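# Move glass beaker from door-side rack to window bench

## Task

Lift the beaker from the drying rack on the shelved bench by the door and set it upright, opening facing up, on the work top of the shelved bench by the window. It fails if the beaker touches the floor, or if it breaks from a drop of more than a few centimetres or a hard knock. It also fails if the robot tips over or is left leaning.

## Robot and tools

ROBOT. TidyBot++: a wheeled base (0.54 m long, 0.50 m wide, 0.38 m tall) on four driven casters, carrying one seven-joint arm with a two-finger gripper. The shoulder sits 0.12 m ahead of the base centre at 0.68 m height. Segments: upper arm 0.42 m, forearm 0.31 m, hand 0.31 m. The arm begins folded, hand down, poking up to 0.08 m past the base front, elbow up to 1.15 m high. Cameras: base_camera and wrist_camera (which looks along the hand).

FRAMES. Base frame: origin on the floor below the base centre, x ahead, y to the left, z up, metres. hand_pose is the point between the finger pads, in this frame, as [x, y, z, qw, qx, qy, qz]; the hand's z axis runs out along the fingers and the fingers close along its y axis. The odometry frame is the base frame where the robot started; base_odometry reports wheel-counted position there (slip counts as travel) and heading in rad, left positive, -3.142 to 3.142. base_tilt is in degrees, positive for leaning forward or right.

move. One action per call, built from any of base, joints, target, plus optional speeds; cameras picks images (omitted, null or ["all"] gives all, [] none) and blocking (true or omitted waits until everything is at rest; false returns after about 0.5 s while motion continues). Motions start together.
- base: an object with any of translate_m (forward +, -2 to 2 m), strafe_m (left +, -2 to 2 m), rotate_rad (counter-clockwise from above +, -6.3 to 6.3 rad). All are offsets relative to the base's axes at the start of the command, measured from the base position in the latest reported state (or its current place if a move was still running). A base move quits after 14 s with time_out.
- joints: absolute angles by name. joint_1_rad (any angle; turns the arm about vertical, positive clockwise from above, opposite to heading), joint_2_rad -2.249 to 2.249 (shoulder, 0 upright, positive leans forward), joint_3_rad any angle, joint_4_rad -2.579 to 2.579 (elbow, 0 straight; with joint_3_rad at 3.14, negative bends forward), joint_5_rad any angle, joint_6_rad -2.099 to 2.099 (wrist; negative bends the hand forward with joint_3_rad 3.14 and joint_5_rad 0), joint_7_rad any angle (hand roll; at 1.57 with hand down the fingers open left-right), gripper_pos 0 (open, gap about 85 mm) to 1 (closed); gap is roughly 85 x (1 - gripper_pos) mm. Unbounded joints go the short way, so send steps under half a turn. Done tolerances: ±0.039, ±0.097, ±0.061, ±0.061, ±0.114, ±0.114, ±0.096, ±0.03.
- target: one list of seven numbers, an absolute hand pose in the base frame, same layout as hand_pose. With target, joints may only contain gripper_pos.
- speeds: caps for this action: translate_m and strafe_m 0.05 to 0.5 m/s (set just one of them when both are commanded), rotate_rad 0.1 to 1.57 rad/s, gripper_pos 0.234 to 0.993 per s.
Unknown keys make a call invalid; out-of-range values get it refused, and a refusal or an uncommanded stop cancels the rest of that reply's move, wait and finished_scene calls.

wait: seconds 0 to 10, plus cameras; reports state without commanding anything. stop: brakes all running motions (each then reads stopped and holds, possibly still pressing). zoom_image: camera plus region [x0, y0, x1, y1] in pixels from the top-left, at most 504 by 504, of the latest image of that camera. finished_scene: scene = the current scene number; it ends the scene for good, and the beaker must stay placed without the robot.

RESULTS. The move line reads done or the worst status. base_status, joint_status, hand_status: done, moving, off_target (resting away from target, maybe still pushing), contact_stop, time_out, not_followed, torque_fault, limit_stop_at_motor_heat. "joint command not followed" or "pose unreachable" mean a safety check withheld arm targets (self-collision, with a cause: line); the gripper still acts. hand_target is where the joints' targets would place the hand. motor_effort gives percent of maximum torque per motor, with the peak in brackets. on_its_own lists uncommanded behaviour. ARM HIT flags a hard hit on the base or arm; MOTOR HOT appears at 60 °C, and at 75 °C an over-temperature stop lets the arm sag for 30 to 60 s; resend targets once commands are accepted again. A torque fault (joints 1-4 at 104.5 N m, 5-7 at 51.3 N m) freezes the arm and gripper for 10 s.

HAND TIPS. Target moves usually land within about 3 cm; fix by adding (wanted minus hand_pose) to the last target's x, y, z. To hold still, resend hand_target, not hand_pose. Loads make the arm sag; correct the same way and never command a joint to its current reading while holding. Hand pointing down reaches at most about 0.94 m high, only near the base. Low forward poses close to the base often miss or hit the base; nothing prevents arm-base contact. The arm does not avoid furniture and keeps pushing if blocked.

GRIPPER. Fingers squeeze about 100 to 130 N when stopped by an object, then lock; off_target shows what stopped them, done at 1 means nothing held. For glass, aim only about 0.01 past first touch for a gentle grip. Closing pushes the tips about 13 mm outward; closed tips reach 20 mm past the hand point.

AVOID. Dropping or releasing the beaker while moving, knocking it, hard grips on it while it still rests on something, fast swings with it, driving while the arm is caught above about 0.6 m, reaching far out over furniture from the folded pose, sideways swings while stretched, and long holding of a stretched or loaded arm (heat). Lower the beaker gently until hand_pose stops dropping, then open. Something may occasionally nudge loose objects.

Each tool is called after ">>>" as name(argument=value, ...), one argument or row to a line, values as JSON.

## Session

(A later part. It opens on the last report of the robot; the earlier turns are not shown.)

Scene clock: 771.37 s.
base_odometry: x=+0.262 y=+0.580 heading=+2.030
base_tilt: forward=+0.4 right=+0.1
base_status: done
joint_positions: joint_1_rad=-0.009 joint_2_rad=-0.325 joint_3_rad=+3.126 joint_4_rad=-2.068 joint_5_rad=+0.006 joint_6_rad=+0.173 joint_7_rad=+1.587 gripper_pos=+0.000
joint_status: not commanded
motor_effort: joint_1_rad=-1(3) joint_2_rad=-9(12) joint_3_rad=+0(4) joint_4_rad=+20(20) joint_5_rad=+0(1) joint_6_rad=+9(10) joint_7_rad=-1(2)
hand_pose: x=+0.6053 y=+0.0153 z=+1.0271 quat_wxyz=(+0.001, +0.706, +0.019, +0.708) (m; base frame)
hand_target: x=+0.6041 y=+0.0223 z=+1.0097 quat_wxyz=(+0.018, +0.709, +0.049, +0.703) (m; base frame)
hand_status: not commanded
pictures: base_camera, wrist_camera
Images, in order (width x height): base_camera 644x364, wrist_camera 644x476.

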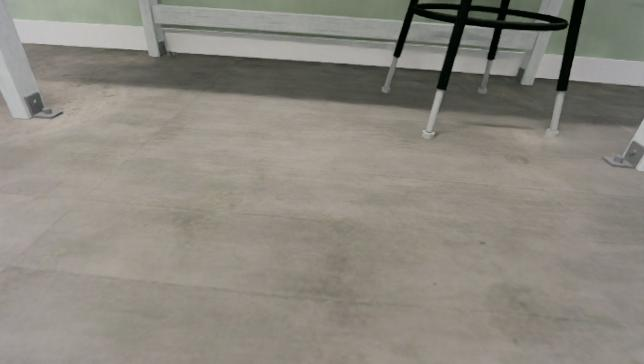

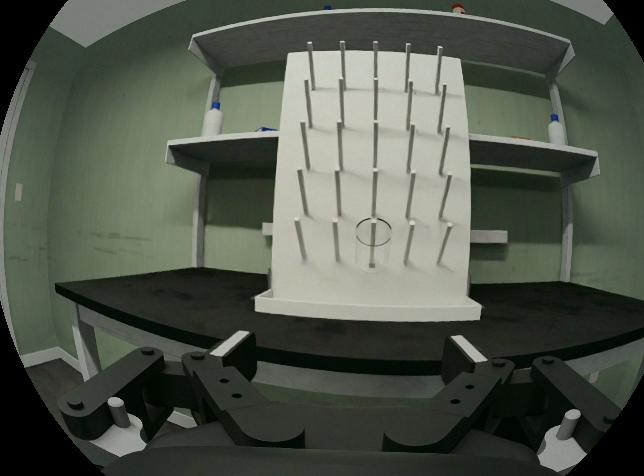

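>>> move(
  base={"translate_m": 0.38},
  joints={"joint_1_rad": 0.022, "joint_2_rad": -0.32, "joint_3_rad": 3.12, "joint_4_rad": -1.965, "joint_5_rad": 0.06, "joint_6_rad": 0.063, "joint_7_rad": 1.60},
  speeds={"translate_m": 0.25},
  cameras=["wrist_camera"],
)

Scene clock: 901.17 s.
move: done
base_odometry: x=+0.094 y=+0.920 heading=+2.030
base_tilt: forward=+0.4 right=+0.1
base_status: done
joint_positions: joint_1_rad=+0.009 joint_2_rad=-0.323 joint_3_rad=+3.126 joint_4_rad=-1.989 joint_5_rad=+0.006 joint_6_rad=+0.115 joint_7_rad=+1.587 gripper_pos=+0.000
joint_status: all done
motor_effort: joint_1_rad=-1(2) joint_2_rad=-10(13) joint_3_rad=+0(1) joint_4_rad=+20(21) joint_5_rad=+0(2) joint_6_rad=+10(10) joint_7_rad=+0(1)
hand_pose: x=+0.6096 y=+0.0065 z=+1.0570 quat_wxyz=(+0.007, +0.700, +0.012, +0.714) (m; base frame)
hand_target: x=+0.6112 y=+0.0043 z=+1.0542 quat_wxyz=(+0.033, +0.710, +0.035, +0.702) (m; base frame)
hand_status: not commanded
pictures: wrist_camera
Images, in order (width x height): wrist_camera 644x476.

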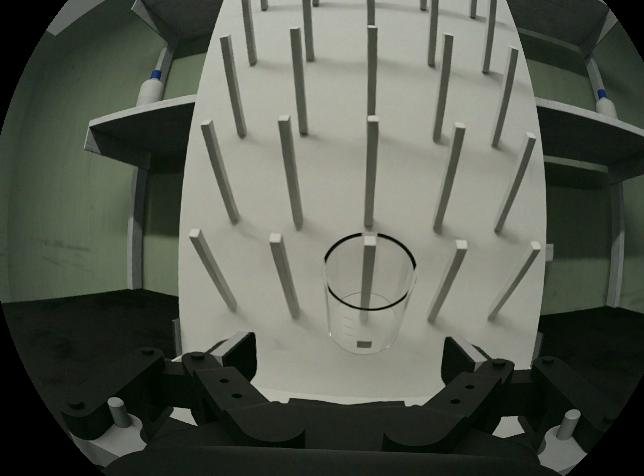

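>>> zoom_image(
  camera="wrist_camera",
  region=[200, 210, 500, 400],
)

Scaled by 1.680.

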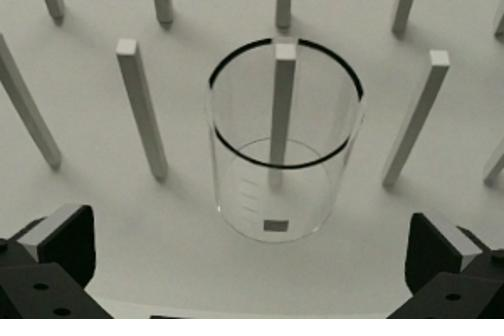

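>>> move(
  joints={"joint_1_rad": 0.045, "joint_2_rad": -0.312, "joint_3_rad": 3.12, "joint_4_rad": -1.88, "joint_5_rad": 0.06, "joint_6_rad": -0.01, "joint_7_rad": 1.60},
  cameras=["wrist_camera"],
)

Scene clock: 969.00 s.
move: done
base_odometry: x=+0.094 y=+0.920 heading=+2.030
base_tilt: forward=+0.4 right=+0.1
base_status: not commanded
joint_positions: joint_1_rad=+0.032 joint_2_rad=-0.323 joint_3_rad=+3.126 joint_4_rad=-1.906 joint_5_rad=+0.006 joint_6_rad=+0.045 joint_7_rad=+1.587 gripper_pos=+0.000
joint_status: all done
motor_effort: joint_1_rad=+0(2) joint_2_rad=-10(11) joint_3_rad=+0(1) joint_4_rad=+20(21) joint_5_rad=+0(2) joint_6_rad=+10(11) joint_7_rad=-1(2)
hand_pose: x=+0.6109 y=-0.0048 z=+1.0872 quat_wxyz=(+0.016, +0.695, +0.004, +0.718) (m; base frame)
hand_target: x=+0.6152 y=-0.0083 z=+1.0808 quat_wxyz=(+0.043, +0.709, +0.025, +0.703) (m; base frame)
hand_status: not commanded
pictures: wrist_camera
Images, in order (width x height): wrist_camera 644x476.

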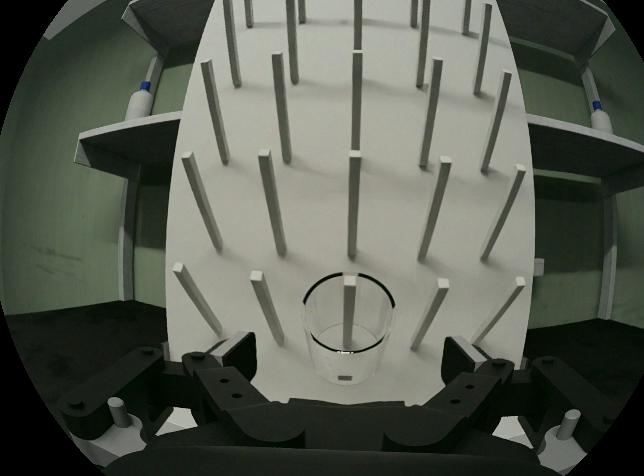

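>>> zoom_image(
  camera="wrist_camera",
  region=[210, 250, 490, 400],
)

Scaled by 1.800.

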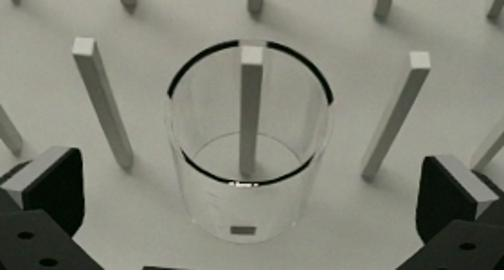

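>>> move(
  base={"translate_m": 0.07},
  joints={"joint_1_rad": 0.045, "joint_2_rad": -0.312, "joint_3_rad": 3.12, "joint_4_rad": -1.985, "joint_5_rad": 0.06, "joint_6_rad": 0.09, "joint_7_rad": 1.60},
  speeds={"translate_m": 0.1},
  cameras=["wrist_camera"],
)

Scene clock: 999.03 s.
move: done
base_odometry: x=+0.063 y=+0.983 heading=+2.029
base_tilt: forward=+0.4 right=+0.1
base_status: done
joint_positions: joint_1_rad=+0.032 joint_2_rad=-0.319 joint_3_rad=+3.126 joint_4_rad=-1.950 joint_5_rad=+0.006 joint_6_rad=+0.066 joint_7_rad=+1.587 gripper_pos=+0.000
joint_status: all done
motor_effort: joint_1_rad=-1(2) joint_2_rad=-10(13) joint_3_rad=+0(2) joint_4_rad=+20(21) joint_5_rad=+0(2) joint_6_rad=+9(10) joint_7_rad=+0(2)
hand_pose: x=+0.6120 y=-0.0051 z=+1.0643 quat_wxyz=(+0.016, +0.705, +0.004, +0.709) (m; base frame)
hand_target: x=+0.6136 y=-0.0066 z=+1.0462 quat_wxyz=(+0.040, +0.711, +0.027, +0.702) (m; base frame)
hand_status: not commanded
pictures: wrist_camera
Images, in order (width x height): wrist_camera 644x476.

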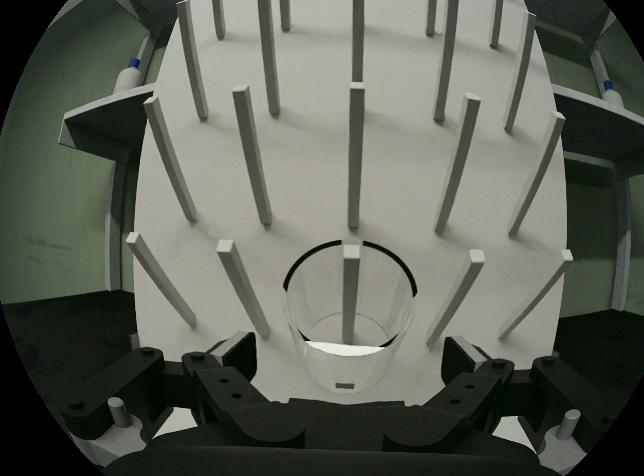

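>>> zoom_image(
  camera="wrist_camera",
  region=[210, 230, 490, 400],
)

Scaled by 1.800.

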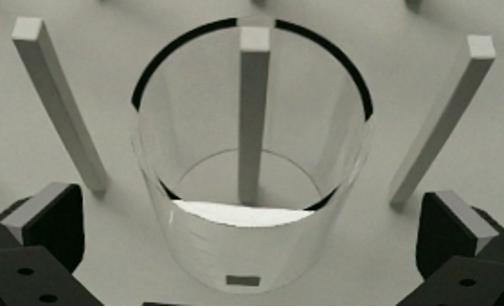

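>>> move(
  base={"translate_m": 0.045},
  speeds={"translate_m": 0.08},
  cameras=["wrist_camera"],
)

>>> zoom_image(
  camera="wrist_camera",
  region=[210, 230, 490, 400],
)

Scene clock: 1016.93 s.
move: done
base_odometry: x=+0.043 y=+1.024 heading=+2.029
base_tilt: forward=+0.4 right=+0.1
base_status: done
joint_positions: joint_1_rad=+0.033 joint_2_rad=-0.315 joint_3_rad=+3.126 joint_4_rad=-1.950 joint_5_rad=+0.006 joint_6_rad=+0.066 joint_7_rad=+1.587 gripper_pos=+0.000
joint_status: not commanded
motor_effort: joint_1_rad=+0(1) joint_2_rad=-10(13) joint_3_rad=-1(2) joint_4_rad=+20(20) joint_5_rad=+0(1) joint_6_rad=+10(10) joint_7_rad=-1(1)
hand_pose: x=+0.6134 y=-0.0052 z=+1.0625 quat_wxyz=(+0.016, +0.706, +0.004, +0.708) (m; base frame)
hand_target: x=+0.6136 y=-0.0066 z=+1.0462 quat_wxyz=(+0.040, +0.711, +0.027, +0.702) (m; base frame)
hand_status: not commanded
pictures: wrist_camera
Images, in order (width x height): wrist_camera 644x476.

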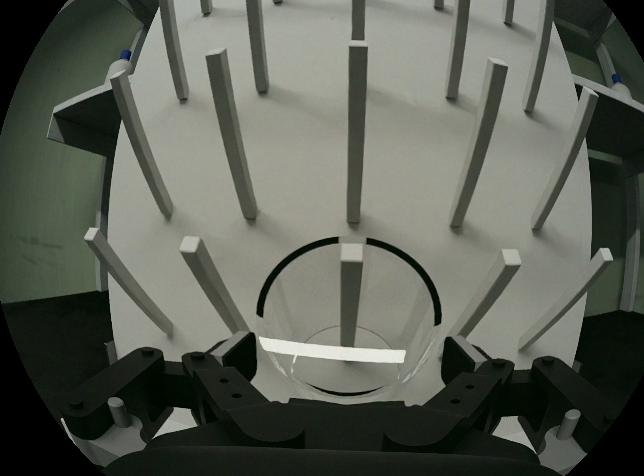

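Scaled by 1.800.

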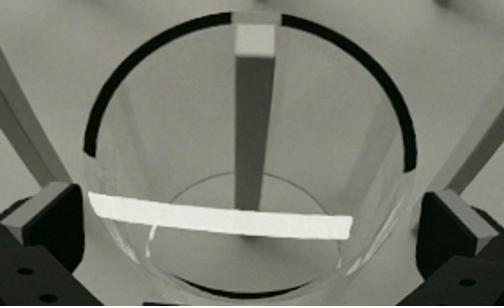

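>>> move(
  base={"translate_m": 0.033},
  speeds={"translate_m": 0.06},
  cameras=["wrist_camera"],
)

>>> zoom_image(
  camera="wrist_camera",
  region=[210, 230, 490, 400],
)

Scene clock: 1037.73 s.
move: done
base_odometry: x=+0.029 y=+1.054 heading=+2.029
base_tilt: forward=+0.4 right=+0.1
base_status: done
joint_positions: joint_1_rad=+0.033 joint_2_rad=-0.314 joint_3_rad=+3.126 joint_4_rad=-1.950 joint_5_rad=+0.006 joint_6_rad=+0.066 joint_7_rad=+1.587 gripper_pos=+0.000
joint_status: not commanded
motor_effort: joint_1_rad=-1(2) joint_2_rad=-10(13) joint_3_rad=+0(2) joint_4_rad=+20(20) joint_5_rad=-1(1) joint_6_rad=+9(10) joint_7_rad=-1(2)
hand_pose: x=+0.6139 y=-0.0053 z=+1.0618 quat_wxyz=(+0.016, +0.707, +0.004, +0.707) (m; base frame)
hand_target: x=+0.6136 y=-0.0066 z=+1.0462 quat_wxyz=(+0.040, +0.711, +0.027, +0.702) (m; base frame)
hand_status: not commanded
pictures: wrist_camera
Images, in order (width x height): wrist_camera 644x476.

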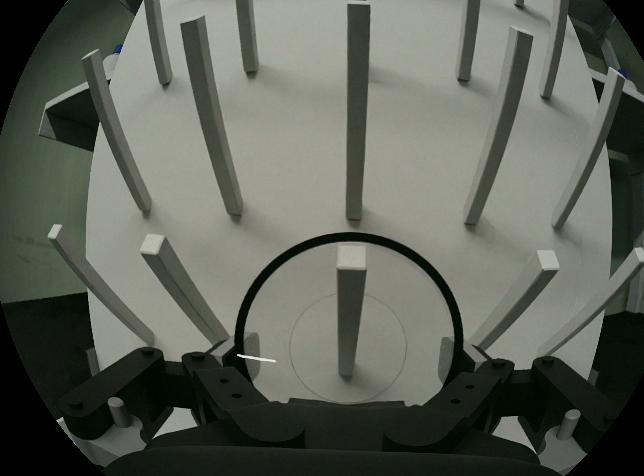

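Scaled by 1.800.

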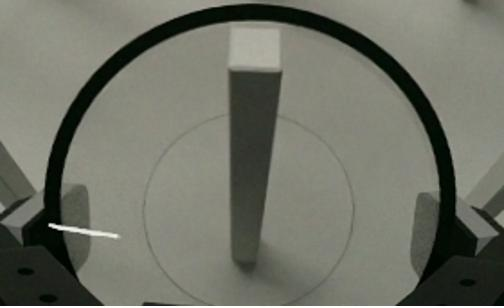

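>>> move(
  joints={"gripper_pos": 0.16},
  speeds={"gripper_pos": 0.234},
  cameras=["wrist_camera"],
)

>>> zoom_image(
  camera="wrist_camera",
  region=[210, 230, 490, 400],
)

Scene clock: 1047.23 s.
move: done
base_odometry: x=+0.029 y=+1.054 heading=+2.029
base_tilt: forward=+0.4 right=+0.1
base_status: not commanded
joint_positions: joint_1_rad=+0.033 joint_2_rad=-0.314 joint_3_rad=+3.126 joint_4_rad=-1.951 joint_5_rad=+0.006 joint_6_rad=+0.066 joint_7_rad=+1.587 gripper_pos=+0.158
joint_status: all done
motor_effort: joint_1_rad=-1(1) joint_2_rad=-10(11) joint_3_rad=+0(1) joint_4_rad=+21(21) joint_5_rad=+0(1) joint_6_rad=+10(11) joint_7_rad=-1(2)
hand_pose: x=+0.6139 y=-0.0054 z=+1.0614 quat_wxyz=(+0.016, +0.707, +0.004, +0.707) (m; base frame)
hand_target: x=+0.6136 y=-0.0066 z=+1.0462 quat_wxyz=(+0.040, +0.711, +0.027, +0.702) (m; base frame)
hand_status: not commanded
pictures: wrist_camera
Images, in order (width x height): wrist_camera 644x476.

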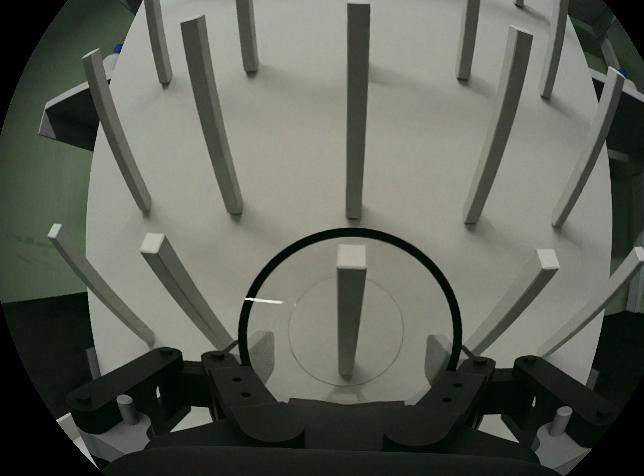

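Scaled by 1.800.

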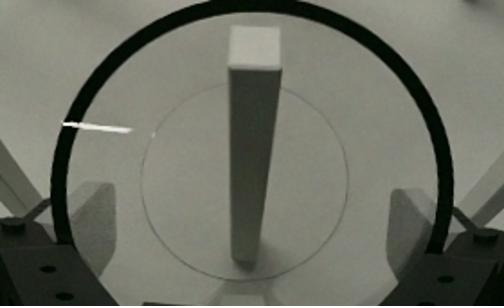

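>>> move(
  joints={"gripper_pos": 0.17},
  speeds={"gripper_pos": 0.234},
  cameras=["wrist_camera"],
)

>>> zoom_image(
  camera="wrist_camera",
  region=[210, 230, 490, 400],
)

Scene clock: 1058.07 s.
move: done
base_odometry: x=+0.029 y=+1.054 heading=+2.029
base_tilt: forward=+0.4 right=+0.1
base_status: not commanded
joint_positions: joint_1_rad=+0.033 joint_2_rad=-0.314 joint_3_rad=+3.126 joint_4_rad=-1.951 joint_5_rad=+0.006 joint_6_rad=+0.066 joint_7_rad=+1.587 gripper_pos=+0.169
joint_status: all done
motor_effort: joint_1_rad=+0(1) joint_2_rad=-10(11) joint_3_rad=+0(1) joint_4_rad=+21(21) joint_5_rad=+0(1) joint_6_rad=+10(11) joint_7_rad=-1(1)
hand_pose: x=+0.6139 y=-0.0054 z=+1.0614 quat_wxyz=(+0.016, +0.707, +0.004, +0.707) (m; base frame)
hand_target: x=+0.6136 y=-0.0066 z=+1.0462 quat_wxyz=(+0.040, +0.711, +0.027, +0.702) (m; base frame)
hand_status: not commanded
pictures: wrist_camera
Images, in order (width x height): wrist_camera 644x476.

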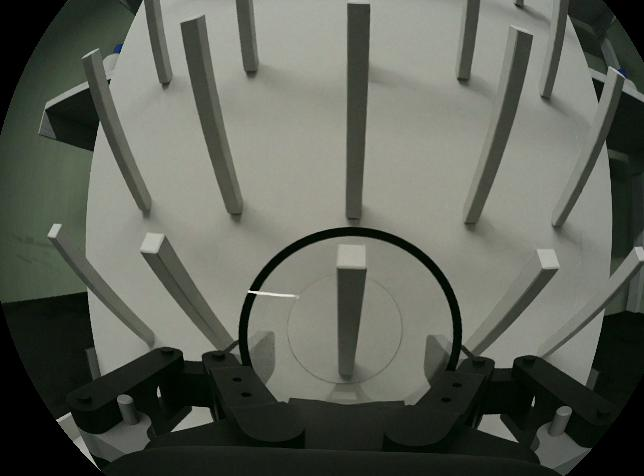

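Scaled by 1.800.

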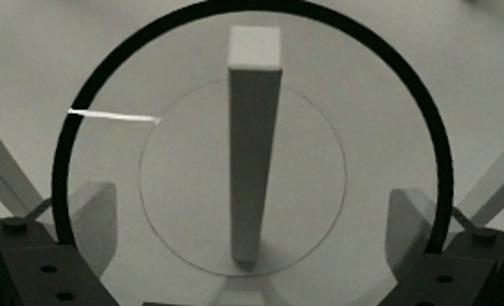

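>>> move(
  joints={"joint_1_rad": 0.045, "joint_2_rad": -0.365, "joint_3_rad": 3.12, "joint_4_rad": -1.878, "joint_5_rad": 0.06, "joint_6_rad": -0.069, "joint_7_rad": 1.60},
  cameras=["wrist_camera"],
)

>>> zoom_image(
  camera="wrist_camera",
  region=[210, 230, 490, 400],
)

Scene clock: 1075.93 s.
move: done
base_odometry: x=+0.029 y=+1.054 heading=+2.029
base_tilt: forward=+0.4 right=+0.1
base_status: not commanded
joint_positions: joint_1_rad=+0.033 joint_2_rad=-0.338 joint_3_rad=+3.126 joint_4_rad=-1.910 joint_5_rad=+0.006 joint_6_rad=-0.024 joint_7_rad=+1.587 gripper_pos=+0.172
joint_status: all done
motor_effort: joint_1_rad=-1(2) joint_2_rad=-9(12) joint_3_rad=-1(2) joint_4_rad=+21(22) joint_5_rad=-1(2) joint_6_rad=+10(12) joint_7_rad=-1(1)
hand_pose: x=+0.6048 y=-0.0053 z=+1.0703 quat_wxyz=(+0.016, +0.716, +0.003, +0.698) (m; base frame)
hand_target: x=+0.5936 y=-0.0086 z=+1.0894 quat_wxyz=(+0.044, +0.711, +0.024, +0.702) (m; base frame)
hand_status: not commanded
pictures: wrist_camera
Images, in order (width x height): wrist_camera 644x476.

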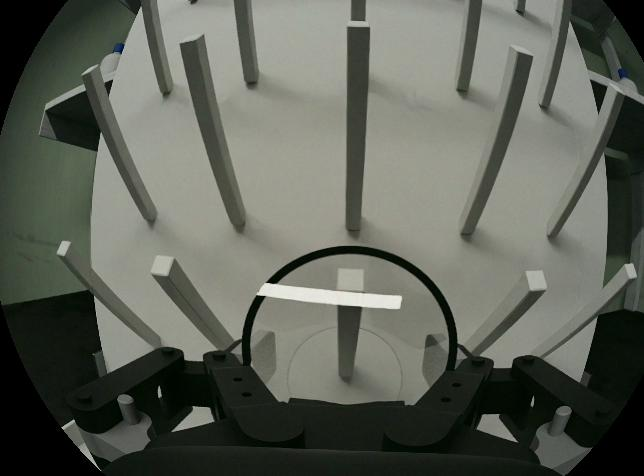

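Scaled by 1.800.

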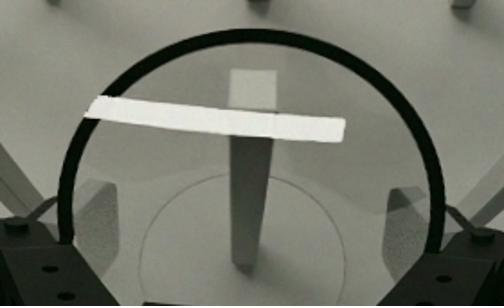

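>>> move(
  joints={"gripper_pos": 0.18},
  speeds={"gripper_pos": 0.234},
  cameras=["wrist_camera"],
)

>>> zoom_image(
  camera="wrist_camera",
  region=[210, 230, 490, 400],
)

Scene clock: 1106.60 s.
move: done
base_odometry: x=+0.029 y=+1.054 heading=+2.029
base_tilt: forward=+0.4 right=+0.1
base_status: not commanded
joint_positions: joint_1_rad=+0.033 joint_2_rad=-0.338 joint_3_rad=+3.126 joint_4_rad=-1.910 joint_5_rad=+0.006 joint_6_rad=-0.024 joint_7_rad=+1.587 gripper_pos=+0.177
joint_status: all done
motor_effort: joint_1_rad=-1(1) joint_2_rad=-9(9) joint_3_rad=-1(1) joint_4_rad=+21(21) joint_5_rad=-1(1) joint_6_rad=+10(10) joint_7_rad=-1(1)
hand_pose: x=+0.6048 y=-0.0053 z=+1.0703 quat_wxyz=(+0.016, +0.716, +0.003, +0.698) (m; base frame)
hand_target: x=+0.5936 y=-0.0086 z=+1.0894 quat_wxyz=(+0.044, +0.711, +0.024, +0.702) (m; base frame)
hand_status: not commanded
pictures: wrist_camera
Images, in order (width x height): wrist_camera 644x476.

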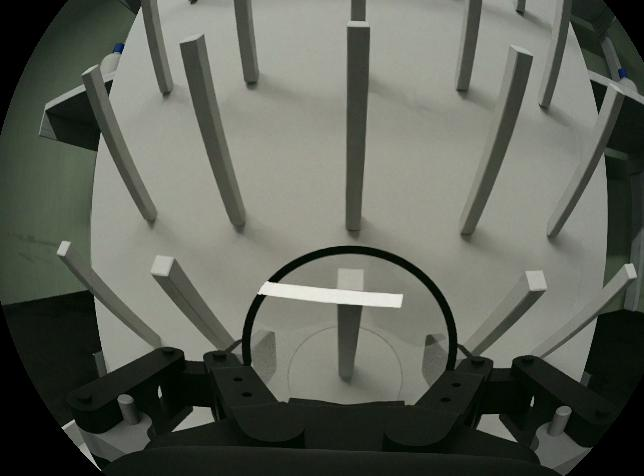

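Scaled by 1.800.

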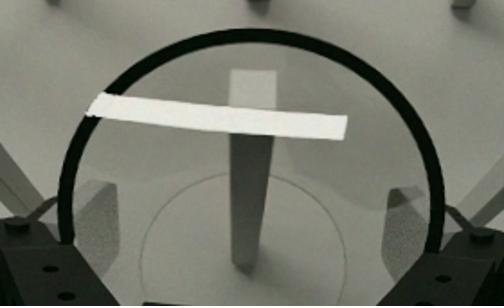

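>>> move(
  joints={"gripper_pos": 0.192},
  speeds={"gripper_pos": 0.234},
  cameras=["wrist_camera"],
)

>>> zoom_image(
  camera="wrist_camera",
  region=[210, 230, 490, 400],
)

Scene clock: 1108.93 s.
move: done
base_odometry: x=+0.029 y=+1.054 heading=+2.029
base_tilt: forward=+0.4 right=+0.1
base_status: not commanded
joint_positions: joint_1_rad=+0.033 joint_2_rad=-0.339 joint_3_rad=+3.126 joint_4_rad=-1.910 joint_5_rad=+0.006 joint_6_rad=-0.024 joint_7_rad=+1.587 gripper_pos=+0.187
joint_status: all done
motor_effort: joint_1_rad=-1(1) joint_2_rad=-8(9) joint_3_rad=-1(1) joint_4_rad=+21(21) joint_5_rad=-1(1) joint_6_rad=+9(11) joint_7_rad=-1(1)
hand_pose: x=+0.6046 y=-0.0053 z=+1.0707 quat_wxyz=(+0.016, +0.716, +0.003, +0.698) (m; base frame)
hand_target: x=+0.5936 y=-0.0086 z=+1.0894 quat_wxyz=(+0.044, +0.711, +0.024, +0.702) (m; base frame)
hand_status: not commanded
pictures: wrist_camera
Images, in order (width x height): wrist_camera 644x476.

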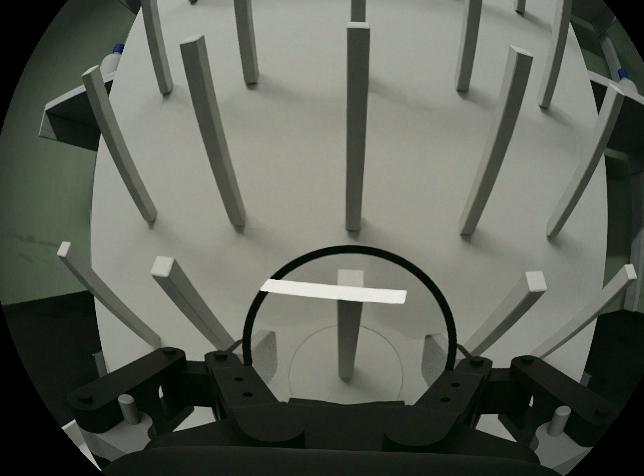

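Scaled by 1.800.

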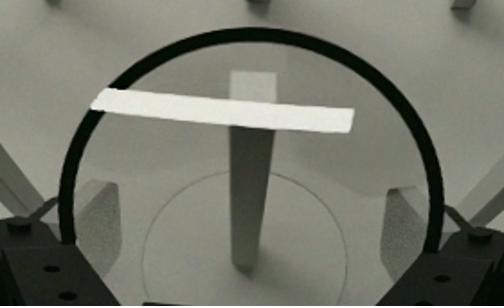

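>>> move(
  joints={"gripper_pos": 0.205},
  speeds={"gripper_pos": 0.234},
  cameras=["wrist_camera"],
)

>>> zoom_image(
  camera="wrist_camera",
  region=[210, 230, 490, 400],
)

Scene clock: 1112.07 s.
move: done
base_odometry: x=+0.029 y=+1.054 heading=+2.029
base_tilt: forward=+0.4 right=+0.1
base_status: not commanded
joint_positions: joint_1_rad=+0.033 joint_2_rad=-0.340 joint_3_rad=+3.126 joint_4_rad=-1.910 joint_5_rad=+0.006 joint_6_rad=-0.024 joint_7_rad=+1.587 gripper_pos=+0.204
joint_status: all done
motor_effort: joint_1_rad=+0(1) joint_2_rad=-8(9) joint_3_rad=-1(1) joint_4_rad=+21(21) joint_5_rad=+0(1) joint_6_rad=+9(10) joint_7_rad=-1(1)
hand_pose: x=+0.6043 y=-0.0053 z=+1.0713 quat_wxyz=(+0.016, +0.715, +0.003, +0.699) (m; base frame)
hand_target: x=+0.5936 y=-0.0086 z=+1.0894 quat_wxyz=(+0.044, +0.711, +0.024, +0.702) (m; base frame)
hand_status: not commanded
pictures: wrist_camera
Images, in order (width x height): wrist_camera 644x476.

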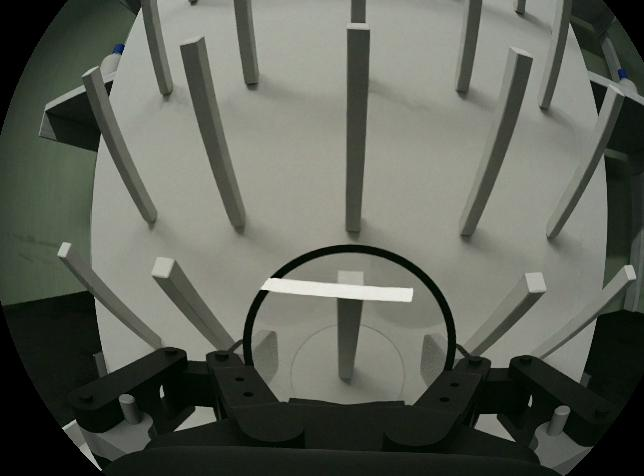

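Scaled by 1.800.

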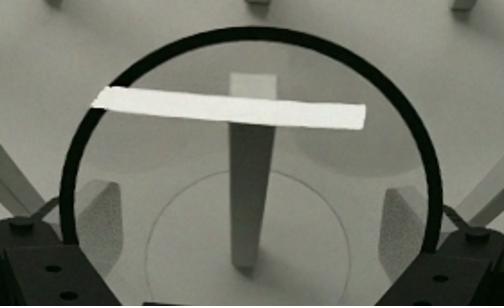

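>>> move(
  joints={"gripper_pos": 0.217},
  speeds={"gripper_pos": 0.234},
  cameras=["wrist_camera"],
)

>>> zoom_image(
  camera="wrist_camera",
  region=[210, 230, 490, 400],
)

Scene clock: 1121.27 s.
move: done
base_odometry: x=+0.029 y=+1.054 heading=+2.029
base_tilt: forward=+0.4 right=+0.1
base_status: not commanded
joint_positions: joint_1_rad=+0.033 joint_2_rad=-0.340 joint_3_rad=+3.126 joint_4_rad=-1.910 joint_5_rad=+0.006 joint_6_rad=-0.024 joint_7_rad=+1.587 gripper_pos=+0.207
joint_status: all done
motor_effort: joint_1_rad=+0(1) joint_2_rad=-9(9) joint_3_rad=+0(1) joint_4_rad=+21(21) joint_5_rad=+0(1) joint_6_rad=+10(11) joint_7_rad=-1(1)
hand_pose: x=+0.6042 y=-0.0053 z=+1.0714 quat_wxyz=(+0.016, +0.715, +0.003, +0.699) (m; base frame)
hand_target: x=+0.5936 y=-0.0086 z=+1.0894 quat_wxyz=(+0.044, +0.711, +0.024, +0.702) (m; base frame)
hand_status: not commanded
pictures: wrist_camera
Images, in order (width x height): wrist_camera 644x476.

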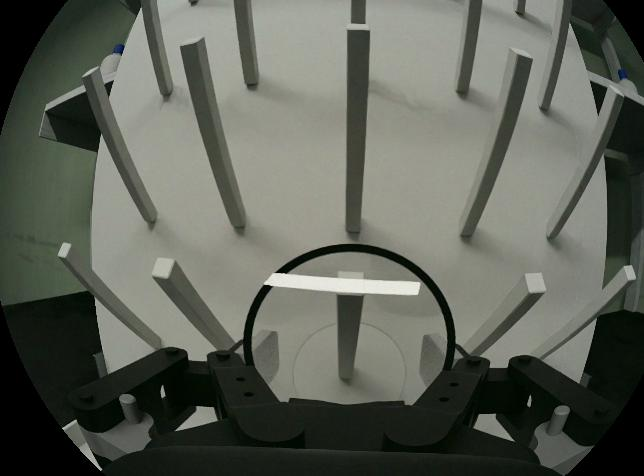

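Scaled by 1.800.

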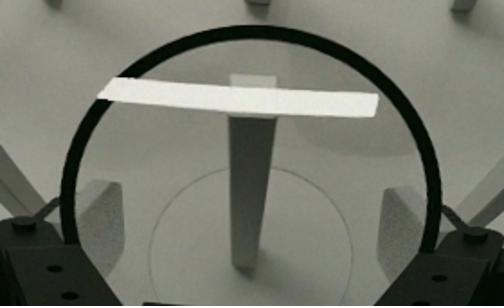

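>>> move(
  joints={"joint_1_rad": 0.045, "joint_2_rad": -0.417, "joint_3_rad": 3.12, "joint_4_rad": -1.834, "joint_5_rad": 0.06, "joint_6_rad": -0.135, "joint_7_rad": 1.60},
  cameras=["wrist_camera"],
)

>>> zoom_image(
  camera="wrist_camera",
  region=[210, 230, 490, 400],
)

Scene clock: 1129.83 s.
move: done
base_odometry: x=+0.029 y=+1.054 heading=+2.029
base_tilt: forward=+0.4 right=+0.1
base_status: not commanded
joint_positions: joint_1_rad=+0.033 joint_2_rad=-0.387 joint_3_rad=+3.126 joint_4_rad=-1.870 joint_5_rad=+0.006 joint_6_rad=-0.090 joint_7_rad=+1.587 gripper_pos=+0.211
joint_status: all done
motor_effort: joint_1_rad=+0(1) joint_2_rad=-9(12) joint_3_rad=-1(1) joint_4_rad=+21(22) joint_5_rad=-1(2) joint_6_rad=+10(12) joint_7_rad=-1(1)
hand_pose: x=+0.5846 y=-0.0047 z=+1.0980 quat_wxyz=(+0.017, +0.708, +0.003, +0.706) (m; base frame)
hand_target: x=+0.5702 y=-0.0087 z=+1.1204 quat_wxyz=(+0.047, +0.700, +0.022, +0.712) (m; base frame)
hand_status: not commanded
pictures: wrist_camera
Images, in order (width x height): wrist_camera 644x476.

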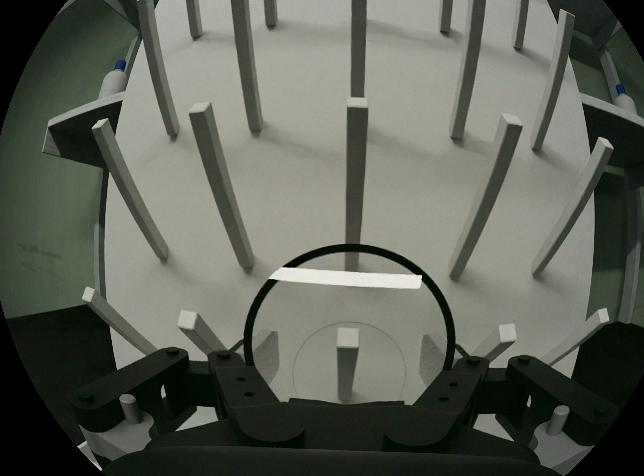

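Scaled by 1.800.

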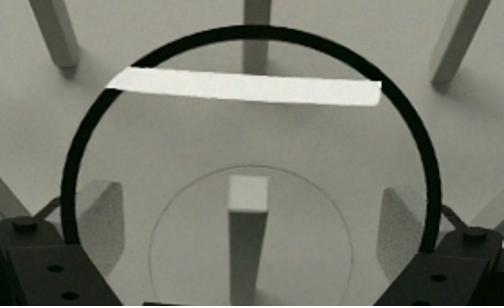

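>>> move(
  joints={"joint_1_rad": 0.045, "joint_2_rad": -0.455, "joint_3_rad": 3.12, "joint_4_rad": -1.79, "joint_5_rad": 0.06, "joint_6_rad": -0.21, "joint_7_rad": 1.60},
  cameras=["wrist_camera"],
)

>>> move(
  joints={"joint_1_rad": 0.045, "joint_2_rad": -0.522, "joint_3_rad": 3.12, "joint_4_rad": -1.671, "joint_5_rad": 0.06, "joint_6_rad": -0.395, "joint_7_rad": 1.60},
  cameras=["wrist_camera"],
)

Scene clock: 1139.00 s.
move: done
base_odometry: x=+0.029 y=+1.054 heading=+2.029
base_tilt: forward=+0.4 right=+0.1
base_status: not commanded
joint_positions: joint_1_rad=+0.033 joint_2_rad=-0.427 joint_3_rad=+3.126 joint_4_rad=-1.826 joint_5_rad=+0.006 joint_6_rad=-0.166 joint_7_rad=+1.587 gripper_pos=+0.211
joint_status: all done
motor_effort: joint_1_rad=+0(1) joint_2_rad=-7(11) joint_3_rad=+0(1) joint_4_rad=+21(22) joint_5_rad=-1(2) joint_6_rad=+11(12) joint_7_rad=-1(2)
hand_pose: x=+0.5655 y=-0.0042 z=+1.1203 quat_wxyz=(+0.017, +0.705, +0.003, +0.709) (m; base frame)
hand_target: x=+0.5506 y=-0.0092 z=+1.1412 quat_wxyz=(+0.048, +0.697, +0.021, +0.715) (m; base frame)
hand_status: not commanded
pictures: wrist_camera
Images, in order (width x height): wrist_camera 644x476.

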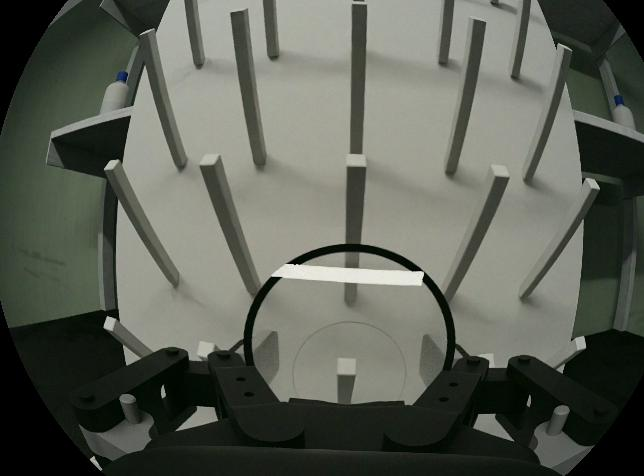

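Scene clock: 1140.33 s.
move: done
base_odometry: x=+0.029 y=+1.054 heading=+2.029
base_tilt: forward=+0.4 right=+0.1
base_status: not commanded
joint_positions: joint_1_rad=+0.033 joint_2_rad=-0.504 joint_3_rad=+3.126 joint_4_rad=-1.703 joint_5_rad=+0.006 joint_6_rad=-0.344 joint_7_rad=+1.587 gripper_pos=+0.211
joint_status: all done
motor_effort: joint_1_rad=-1(1) joint_2_rad=-4(9) joint_3_rad=-1(2) joint_4_rad=+20(22) joint_5_rad=-1(2) joint_6_rad=+11(12) joint_7_rad=-1(2)
hand_pose: x=+0.5198 y=-0.0031 z=+1.1728 quat_wxyz=(+0.018, +0.697, +0.003, +0.717) (m; base frame)
hand_target: x=+0.5068 y=-0.0106 z=+1.1836 quat_wxyz=(+0.052, +0.697, +0.016, +0.715) (m; base frame)
hand_status: not commanded
pictures: wrist_camera
Images, in order (width x height): wrist_camera 644x476.

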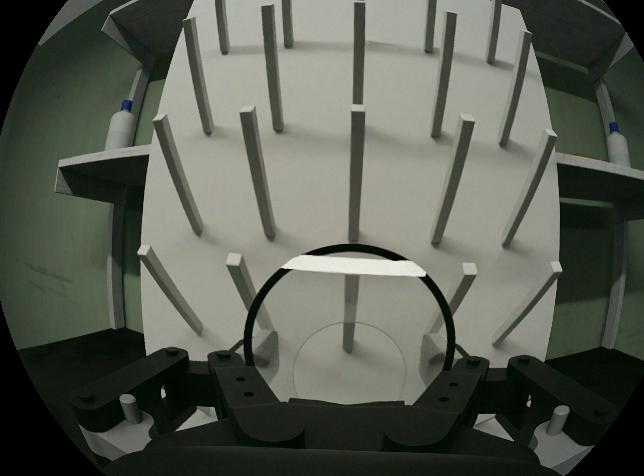

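>>> move(
  base={"translate_m": -0.45},
  joints={"joint_1_rad": 0.03, "joint_2_rad": -1.06, "joint_3_rad": 3.12, "joint_4_rad": -1.53, "joint_5_rad": 0.06, "joint_6_rad": -1.09, "joint_7_rad": 1.60},
  speeds={"translate_m": 0.3},
  cameras=["wrist_camera"],
)

Scene clock: 1166.83 s.
move: done
base_odometry: x=+0.228 y=+0.650 heading=+2.029
base_tilt: forward=+0.4 right=+0.1
base_status: done
joint_positions: joint_1_rad=+0.033 joint_2_rad=-1.053 joint_3_rad=+3.125 joint_4_rad=-1.557 joint_5_rad=+0.006 joint_6_rad=-1.039 joint_7_rad=+1.587 gripper_pos=+0.211
joint_status: all done
motor_effort: joint_1_rad=+0(2) joint_2_rad=+16(19) joint_3_rad=+0(3) joint_4_rad=+14(22) joint_5_rad=-1(2) joint_6_rad=+10(11) joint_7_rad=-1(2)
hand_pose: x=+0.2164 y=+0.0042 z=+1.1738 quat_wxyz=(+0.023, +0.697, +0.001, +0.717) (m; base frame)
hand_target: x=+0.2050 y=-0.0077 z=+1.1713 quat_wxyz=(+0.052, +0.703, +0.001, +0.710) (m; base frame)
hand_status: not commanded
pictures: wrist_camera
Images, in order (width x height): wrist_camera 644x476.

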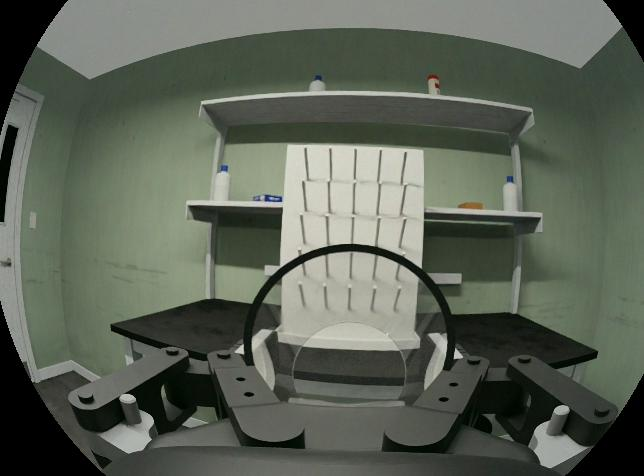

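>>> move(
  base={"rotate_rad": 3.144},
  speeds={"rotate_rad": 1.0},
  cameras=["wrist_camera"],
)

Scene clock: 1173.07 s.
move: done
base_odometry: x=+0.228 y=+0.650 heading=-1.111
base_tilt: forward=+0.4 right=+0.1
base_status: done
joint_positions: joint_1_rad=+0.033 joint_2_rad=-1.053 joint_3_rad=+3.125 joint_4_rad=-1.557 joint_5_rad=+0.006 joint_6_rad=-1.040 joint_7_rad=+1.587 gripper_pos=+0.211
joint_status: not commanded
motor_effort: joint_1_rad=+0(2) joint_2_rad=+16(17) joint_3_rad=+0(2) joint_4_rad=+14(14) joint_5_rad=+0(1) joint_6_rad=+11(11) joint_7_rad=-1(2)
hand_pose: x=+0.2165 y=+0.0042 z=+1.1734 quat_wxyz=(+0.023, +0.698, +0.001, +0.716) (m; base frame)
hand_target: x=+0.2050 y=-0.0077 z=+1.1713 quat_wxyz=(+0.052, +0.703, +0.001, +0.710) (m; base frame)
hand_status: not commanded
pictures: wrist_camera
Images, in order (width x height): wrist_camera 644x476.

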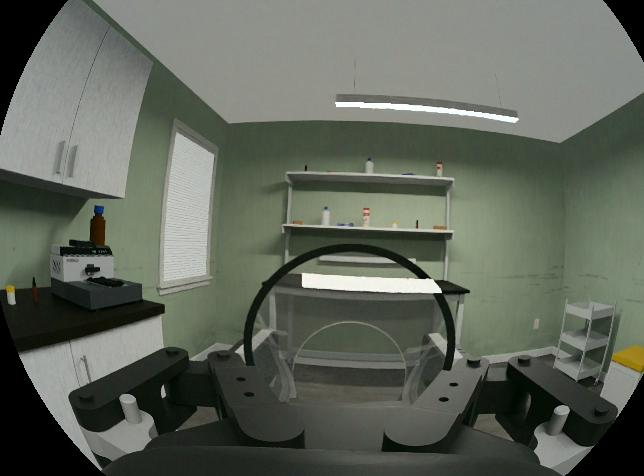

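>>> move(
  cameras=["base_camera"],
)

Scene clock: 1182.83 s.
base_odometry: x=+0.228 y=+0.650 heading=-1.111
base_tilt: forward=+0.3 right=+0.1
base_status: done
joint_positions: joint_1_rad=+0.033 joint_2_rad=-1.053 joint_3_rad=+3.125 joint_4_rad=-1.557 joint_5_rad=+0.006 joint_6_rad=-1.040 joint_7_rad=+1.587 gripper_pos=+0.211
joint_status: not commanded
motor_effort: joint_1_rad=-1(2) joint_2_rad=+16(17) joint_3_rad=+0(2) joint_4_rad=+13(14) joint_5_rad=+0(1) joint_6_rad=+10(11) joint_7_rad=-1(2)
hand_pose: x=+0.2165 y=+0.0042 z=+1.1733 quat_wxyz=(+0.023, +0.698, +0.001, +0.716) (m; base frame)
hand_target: x=+0.2050 y=-0.0077 z=+1.1713 quat_wxyz=(+0.052, +0.703, +0.001, +0.710) (m; base frame)
hand_status: not commanded
pictures: base_camera
Images, in order (width x height): base_camera 644x364.

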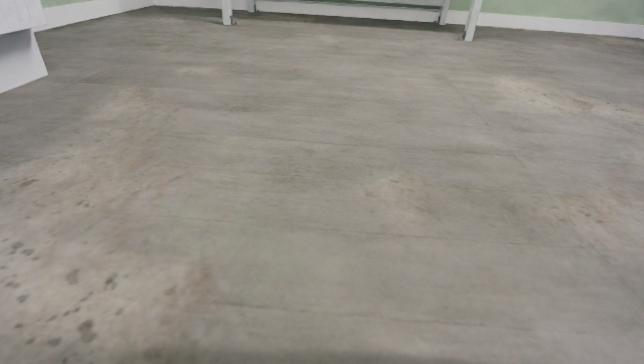

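>>> move(
  base={"translate_m": 1.3},
  speeds={"translate_m": 0.4},
  cameras=["wrist_camera"],
)

Scene clock: 1189.17 s.
move: done
base_odometry: x=+0.805 y=-0.515 heading=-1.110
base_tilt: forward=+0.4 right=+0.2
base_status: done
joint_positions: joint_1_rad=+0.033 joint_2_rad=-1.055 joint_3_rad=+3.125 joint_4_rad=-1.556 joint_5_rad=+0.006 joint_6_rad=-1.041 joint_7_rad=+1.587 gripper_pos=+0.211
joint_status: not commanded
motor_effort: joint_1_rad=-1(1) joint_2_rad=+17(21) joint_3_rad=+0(1) joint_4_rad=+13(15) joint_5_rad=-1(1) joint_6_rad=+11(11) joint_7_rad=-1(2)
hand_pose: x=+0.2152 y=+0.0043 z=+1.1739 quat_wxyz=(+0.023, +0.697, +0.001, +0.717) (m; base frame)
hand_target: x=+0.2050 y=-0.0077 z=+1.1713 quat_wxyz=(+0.052, +0.703, +0.001, +0.710) (m; base frame)
hand_status: not commanded
pictures: wrist_camera
Images, in order (width x height): wrist_camera 644x476.

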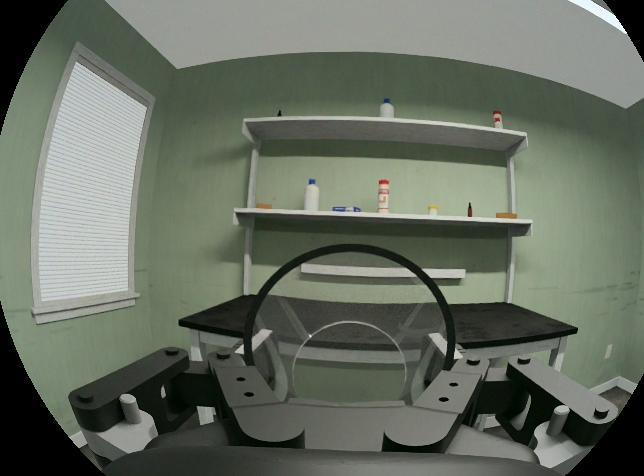

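>>> zoom_image(
  camera="wrist_camera",
  region=[160, 240, 600, 400],
)

Scaled by 1.145.

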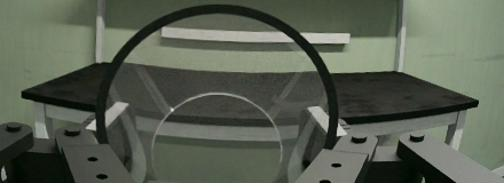

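>>> move(
  joints={"joint_1_rad": 0.0, "joint_2_rad": 0.09, "joint_3_rad": 3.12, "joint_4_rad": -0.83, "joint_5_rad": 0.06, "joint_6_rad": -1.45, "joint_7_rad": 1.60},
  cameras=["wrist_camera"],
)

Scene clock: 1326.97 s.
move: done
base_odometry: x=+0.805 y=-0.515 heading=-1.110
base_tilt: forward=+0.4 right=+0.1
base_status: not commanded
joint_positions: joint_1_rad=+0.014 joint_2_rad=+0.082 joint_3_rad=+3.125 joint_4_rad=-0.867 joint_5_rad=+0.006 joint_6_rad=-1.401 joint_7_rad=+1.587 gripper_pos=+0.211
joint_status: all done
motor_effort: joint_1_rad=+0(2) joint_2_rad=-20(22) joint_3_rad=-1(2) joint_4_rad=+17(18) joint_5_rad=-1(2) joint_6_rad=+8(11) joint_7_rad=-1(2)
hand_pose: x=+0.6301 y=-0.0001 z=+1.0657 quat_wxyz=(+0.005, +0.923, +0.007, +0.386) (m; base frame)
hand_target: x=+0.6237 y=-0.0071 z=+1.0686 quat_wxyz=(+0.030, +0.926, +0.015, +0.376) (m; base frame)
hand_status: not commanded
pictures: wrist_camera
Images, in order (width x height): wrist_camera 644x476.

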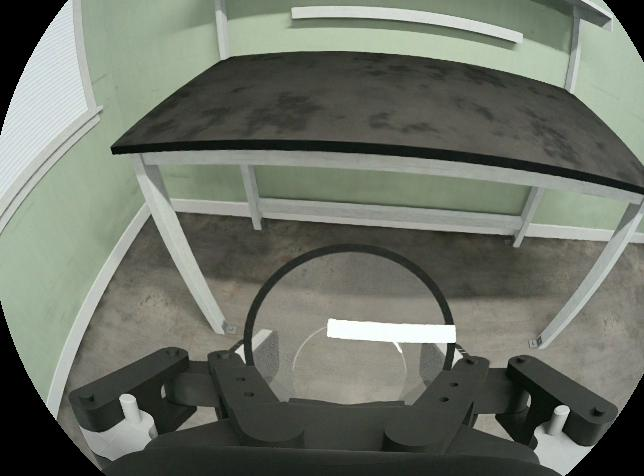

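>>> zoom_image(
  camera="wrist_camera",
  region=[220, 100, 480, 240],
)

Scaled by 1.938.

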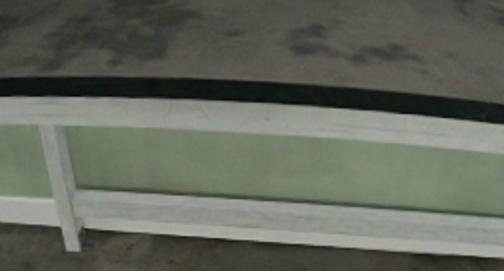

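>>> move(
  base={"translate_m": 0.25},
  speeds={"translate_m": 0.2},
  cameras=["wrist_camera"],
)

>>> zoom_image(
  camera="wrist_camera",
  region=[220, 130, 480, 270],
)

Scene clock: 1343.40 s.
move: done
base_odometry: x=+0.916 y=-0.739 heading=-1.109
base_tilt: forward=+0.4 right=+0.1
base_status: done
joint_positions: joint_1_rad=+0.013 joint_2_rad=+0.090 joint_3_rad=+3.125 joint_4_rad=-0.864 joint_5_rad=+0.006 joint_6_rad=-1.406 joint_7_rad=+1.587 gripper_pos=+0.211
joint_status: not commanded
motor_effort: joint_1_rad=+0(2) joint_2_rad=-21(24) joint_3_rad=-1(2) joint_4_rad=+17(18) joint_5_rad=-1(1) joint_6_rad=+8(9) joint_7_rad=-1(2)
hand_pose: x=+0.6325 y=+0.0003 z=+1.0617 quat_wxyz=(+0.005, +0.925, +0.008, +0.381) (m; base frame)
hand_target: x=+0.6237 y=-0.0071 z=+1.0686 quat_wxyz=(+0.030, +0.926, +0.015, +0.376) (m; base frame)
hand_status: not commanded
pictures: wrist_camera
Images, in order (width x height): wrist_camera 644x476.

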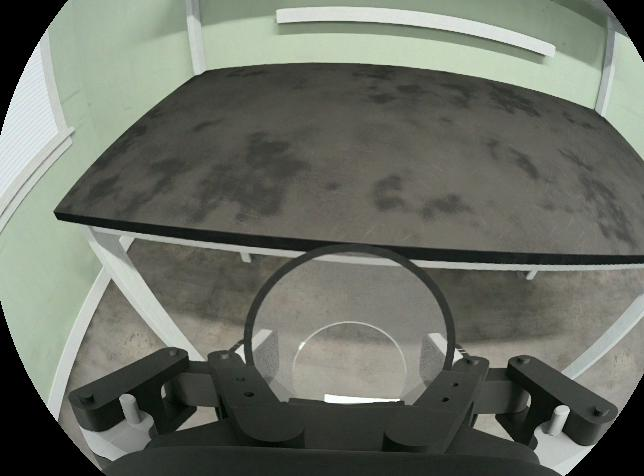

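Scaled by 1.938.

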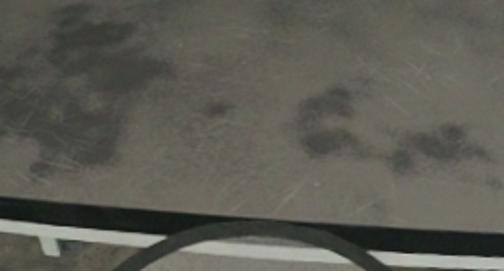

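>>> move(
  base={"translate_m": 0.253},
  speeds={"translate_m": 0.15},
  cameras=["wrist_camera"],
)

>>> zoom_image(
  camera="wrist_camera",
  region=[180, 230, 520, 430],
)

Scene clock: 1359.30 s.
move: done
base_odometry: x=+1.029 y=-0.965 heading=-1.108
base_tilt: forward=+0.4 right=+0.1
base_status: done
joint_positions: joint_1_rad=+0.013 joint_2_rad=+0.095 joint_3_rad=+3.125 joint_4_rad=-0.862 joint_5_rad=+0.006 joint_6_rad=-1.408 joint_7_rad=+1.587 gripper_pos=+0.211
joint_status: not commanded
motor_effort: joint_1_rad=+0(2) joint_2_rad=-21(24) joint_3_rad=-1(2) joint_4_rad=+17(18) joint_5_rad=+0(1) joint_6_rad=+8(8) joint_7_rad=-1(2)
hand_pose: x=+0.6339 y=+0.0006 z=+1.0596 quat_wxyz=(+0.005, +0.926, +0.008, +0.379) (m; base frame)
hand_target: x=+0.6237 y=-0.0071 z=+1.0686 quat_wxyz=(+0.030, +0.926, +0.015, +0.376) (m; base frame)
hand_status: not commanded
pictures: wrist_camera
Images, in order (width x height): wrist_camera 644x476.

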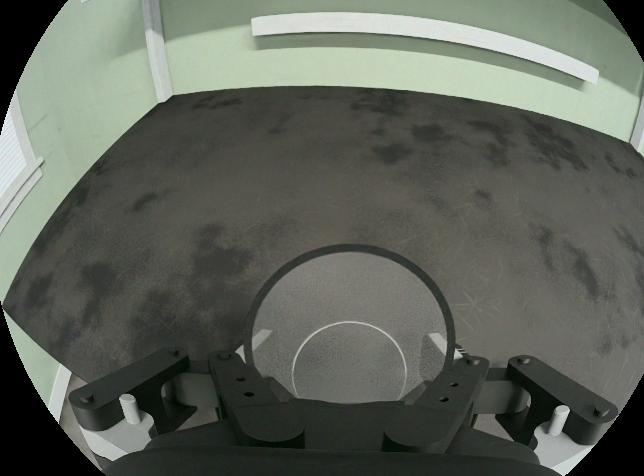

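Scaled by 1.482.

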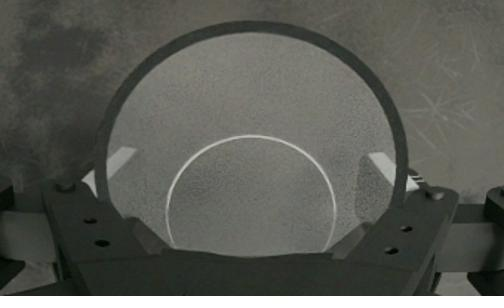

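>>> move(
  joints={"joint_1_rad": 0.0, "joint_2_rad": 0.05, "joint_3_rad": 3.12, "joint_4_rad": -1.015, "joint_5_rad": 0.06, "joint_6_rad": -1.285, "joint_7_rad": 1.60},
  cameras=["wrist_camera"],
)

Scene clock: 1373.90 s.
move: done
base_odometry: x=+1.029 y=-0.965 heading=-1.108
base_tilt: forward=+0.4 right=+0.1
base_status: not commanded
joint_positions: joint_1_rad=+0.013 joint_2_rad=+0.094 joint_3_rad=+3.125 joint_4_rad=-0.983 joint_5_rad=+0.006 joint_6_rad=-1.329 joint_7_rad=+1.587 gripper_pos=+0.211
joint_status: all done
motor_effort: joint_1_rad=+0(2) joint_2_rad=-21(23) joint_3_rad=-1(2) joint_4_rad=+18(19) joint_5_rad=+0(2) joint_6_rad=+7(8) joint_7_rad=-1(1)
hand_pose: x=+0.6438 y=+0.0007 z=+1.0190 quat_wxyz=(+0.005, +0.933, +0.008, +0.360) (m; base frame)
hand_target: x=+0.6362 y=-0.0058 z=+1.0361 quat_wxyz=(+0.031, +0.922, +0.020, +0.385) (m; base frame)
hand_status: not commanded
pictures: wrist_camera
Images, in order (width x height): wrist_camera 644x476.

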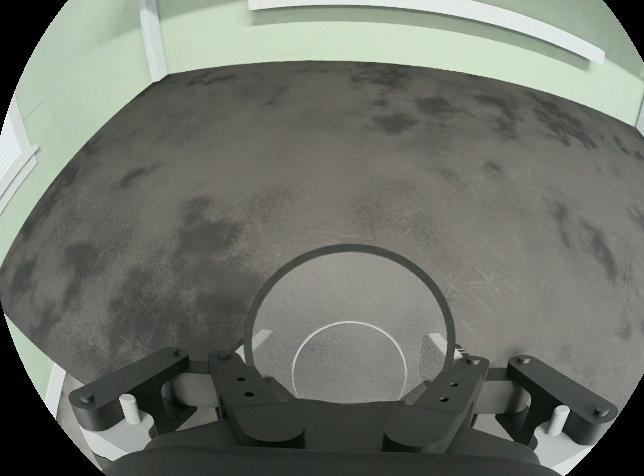

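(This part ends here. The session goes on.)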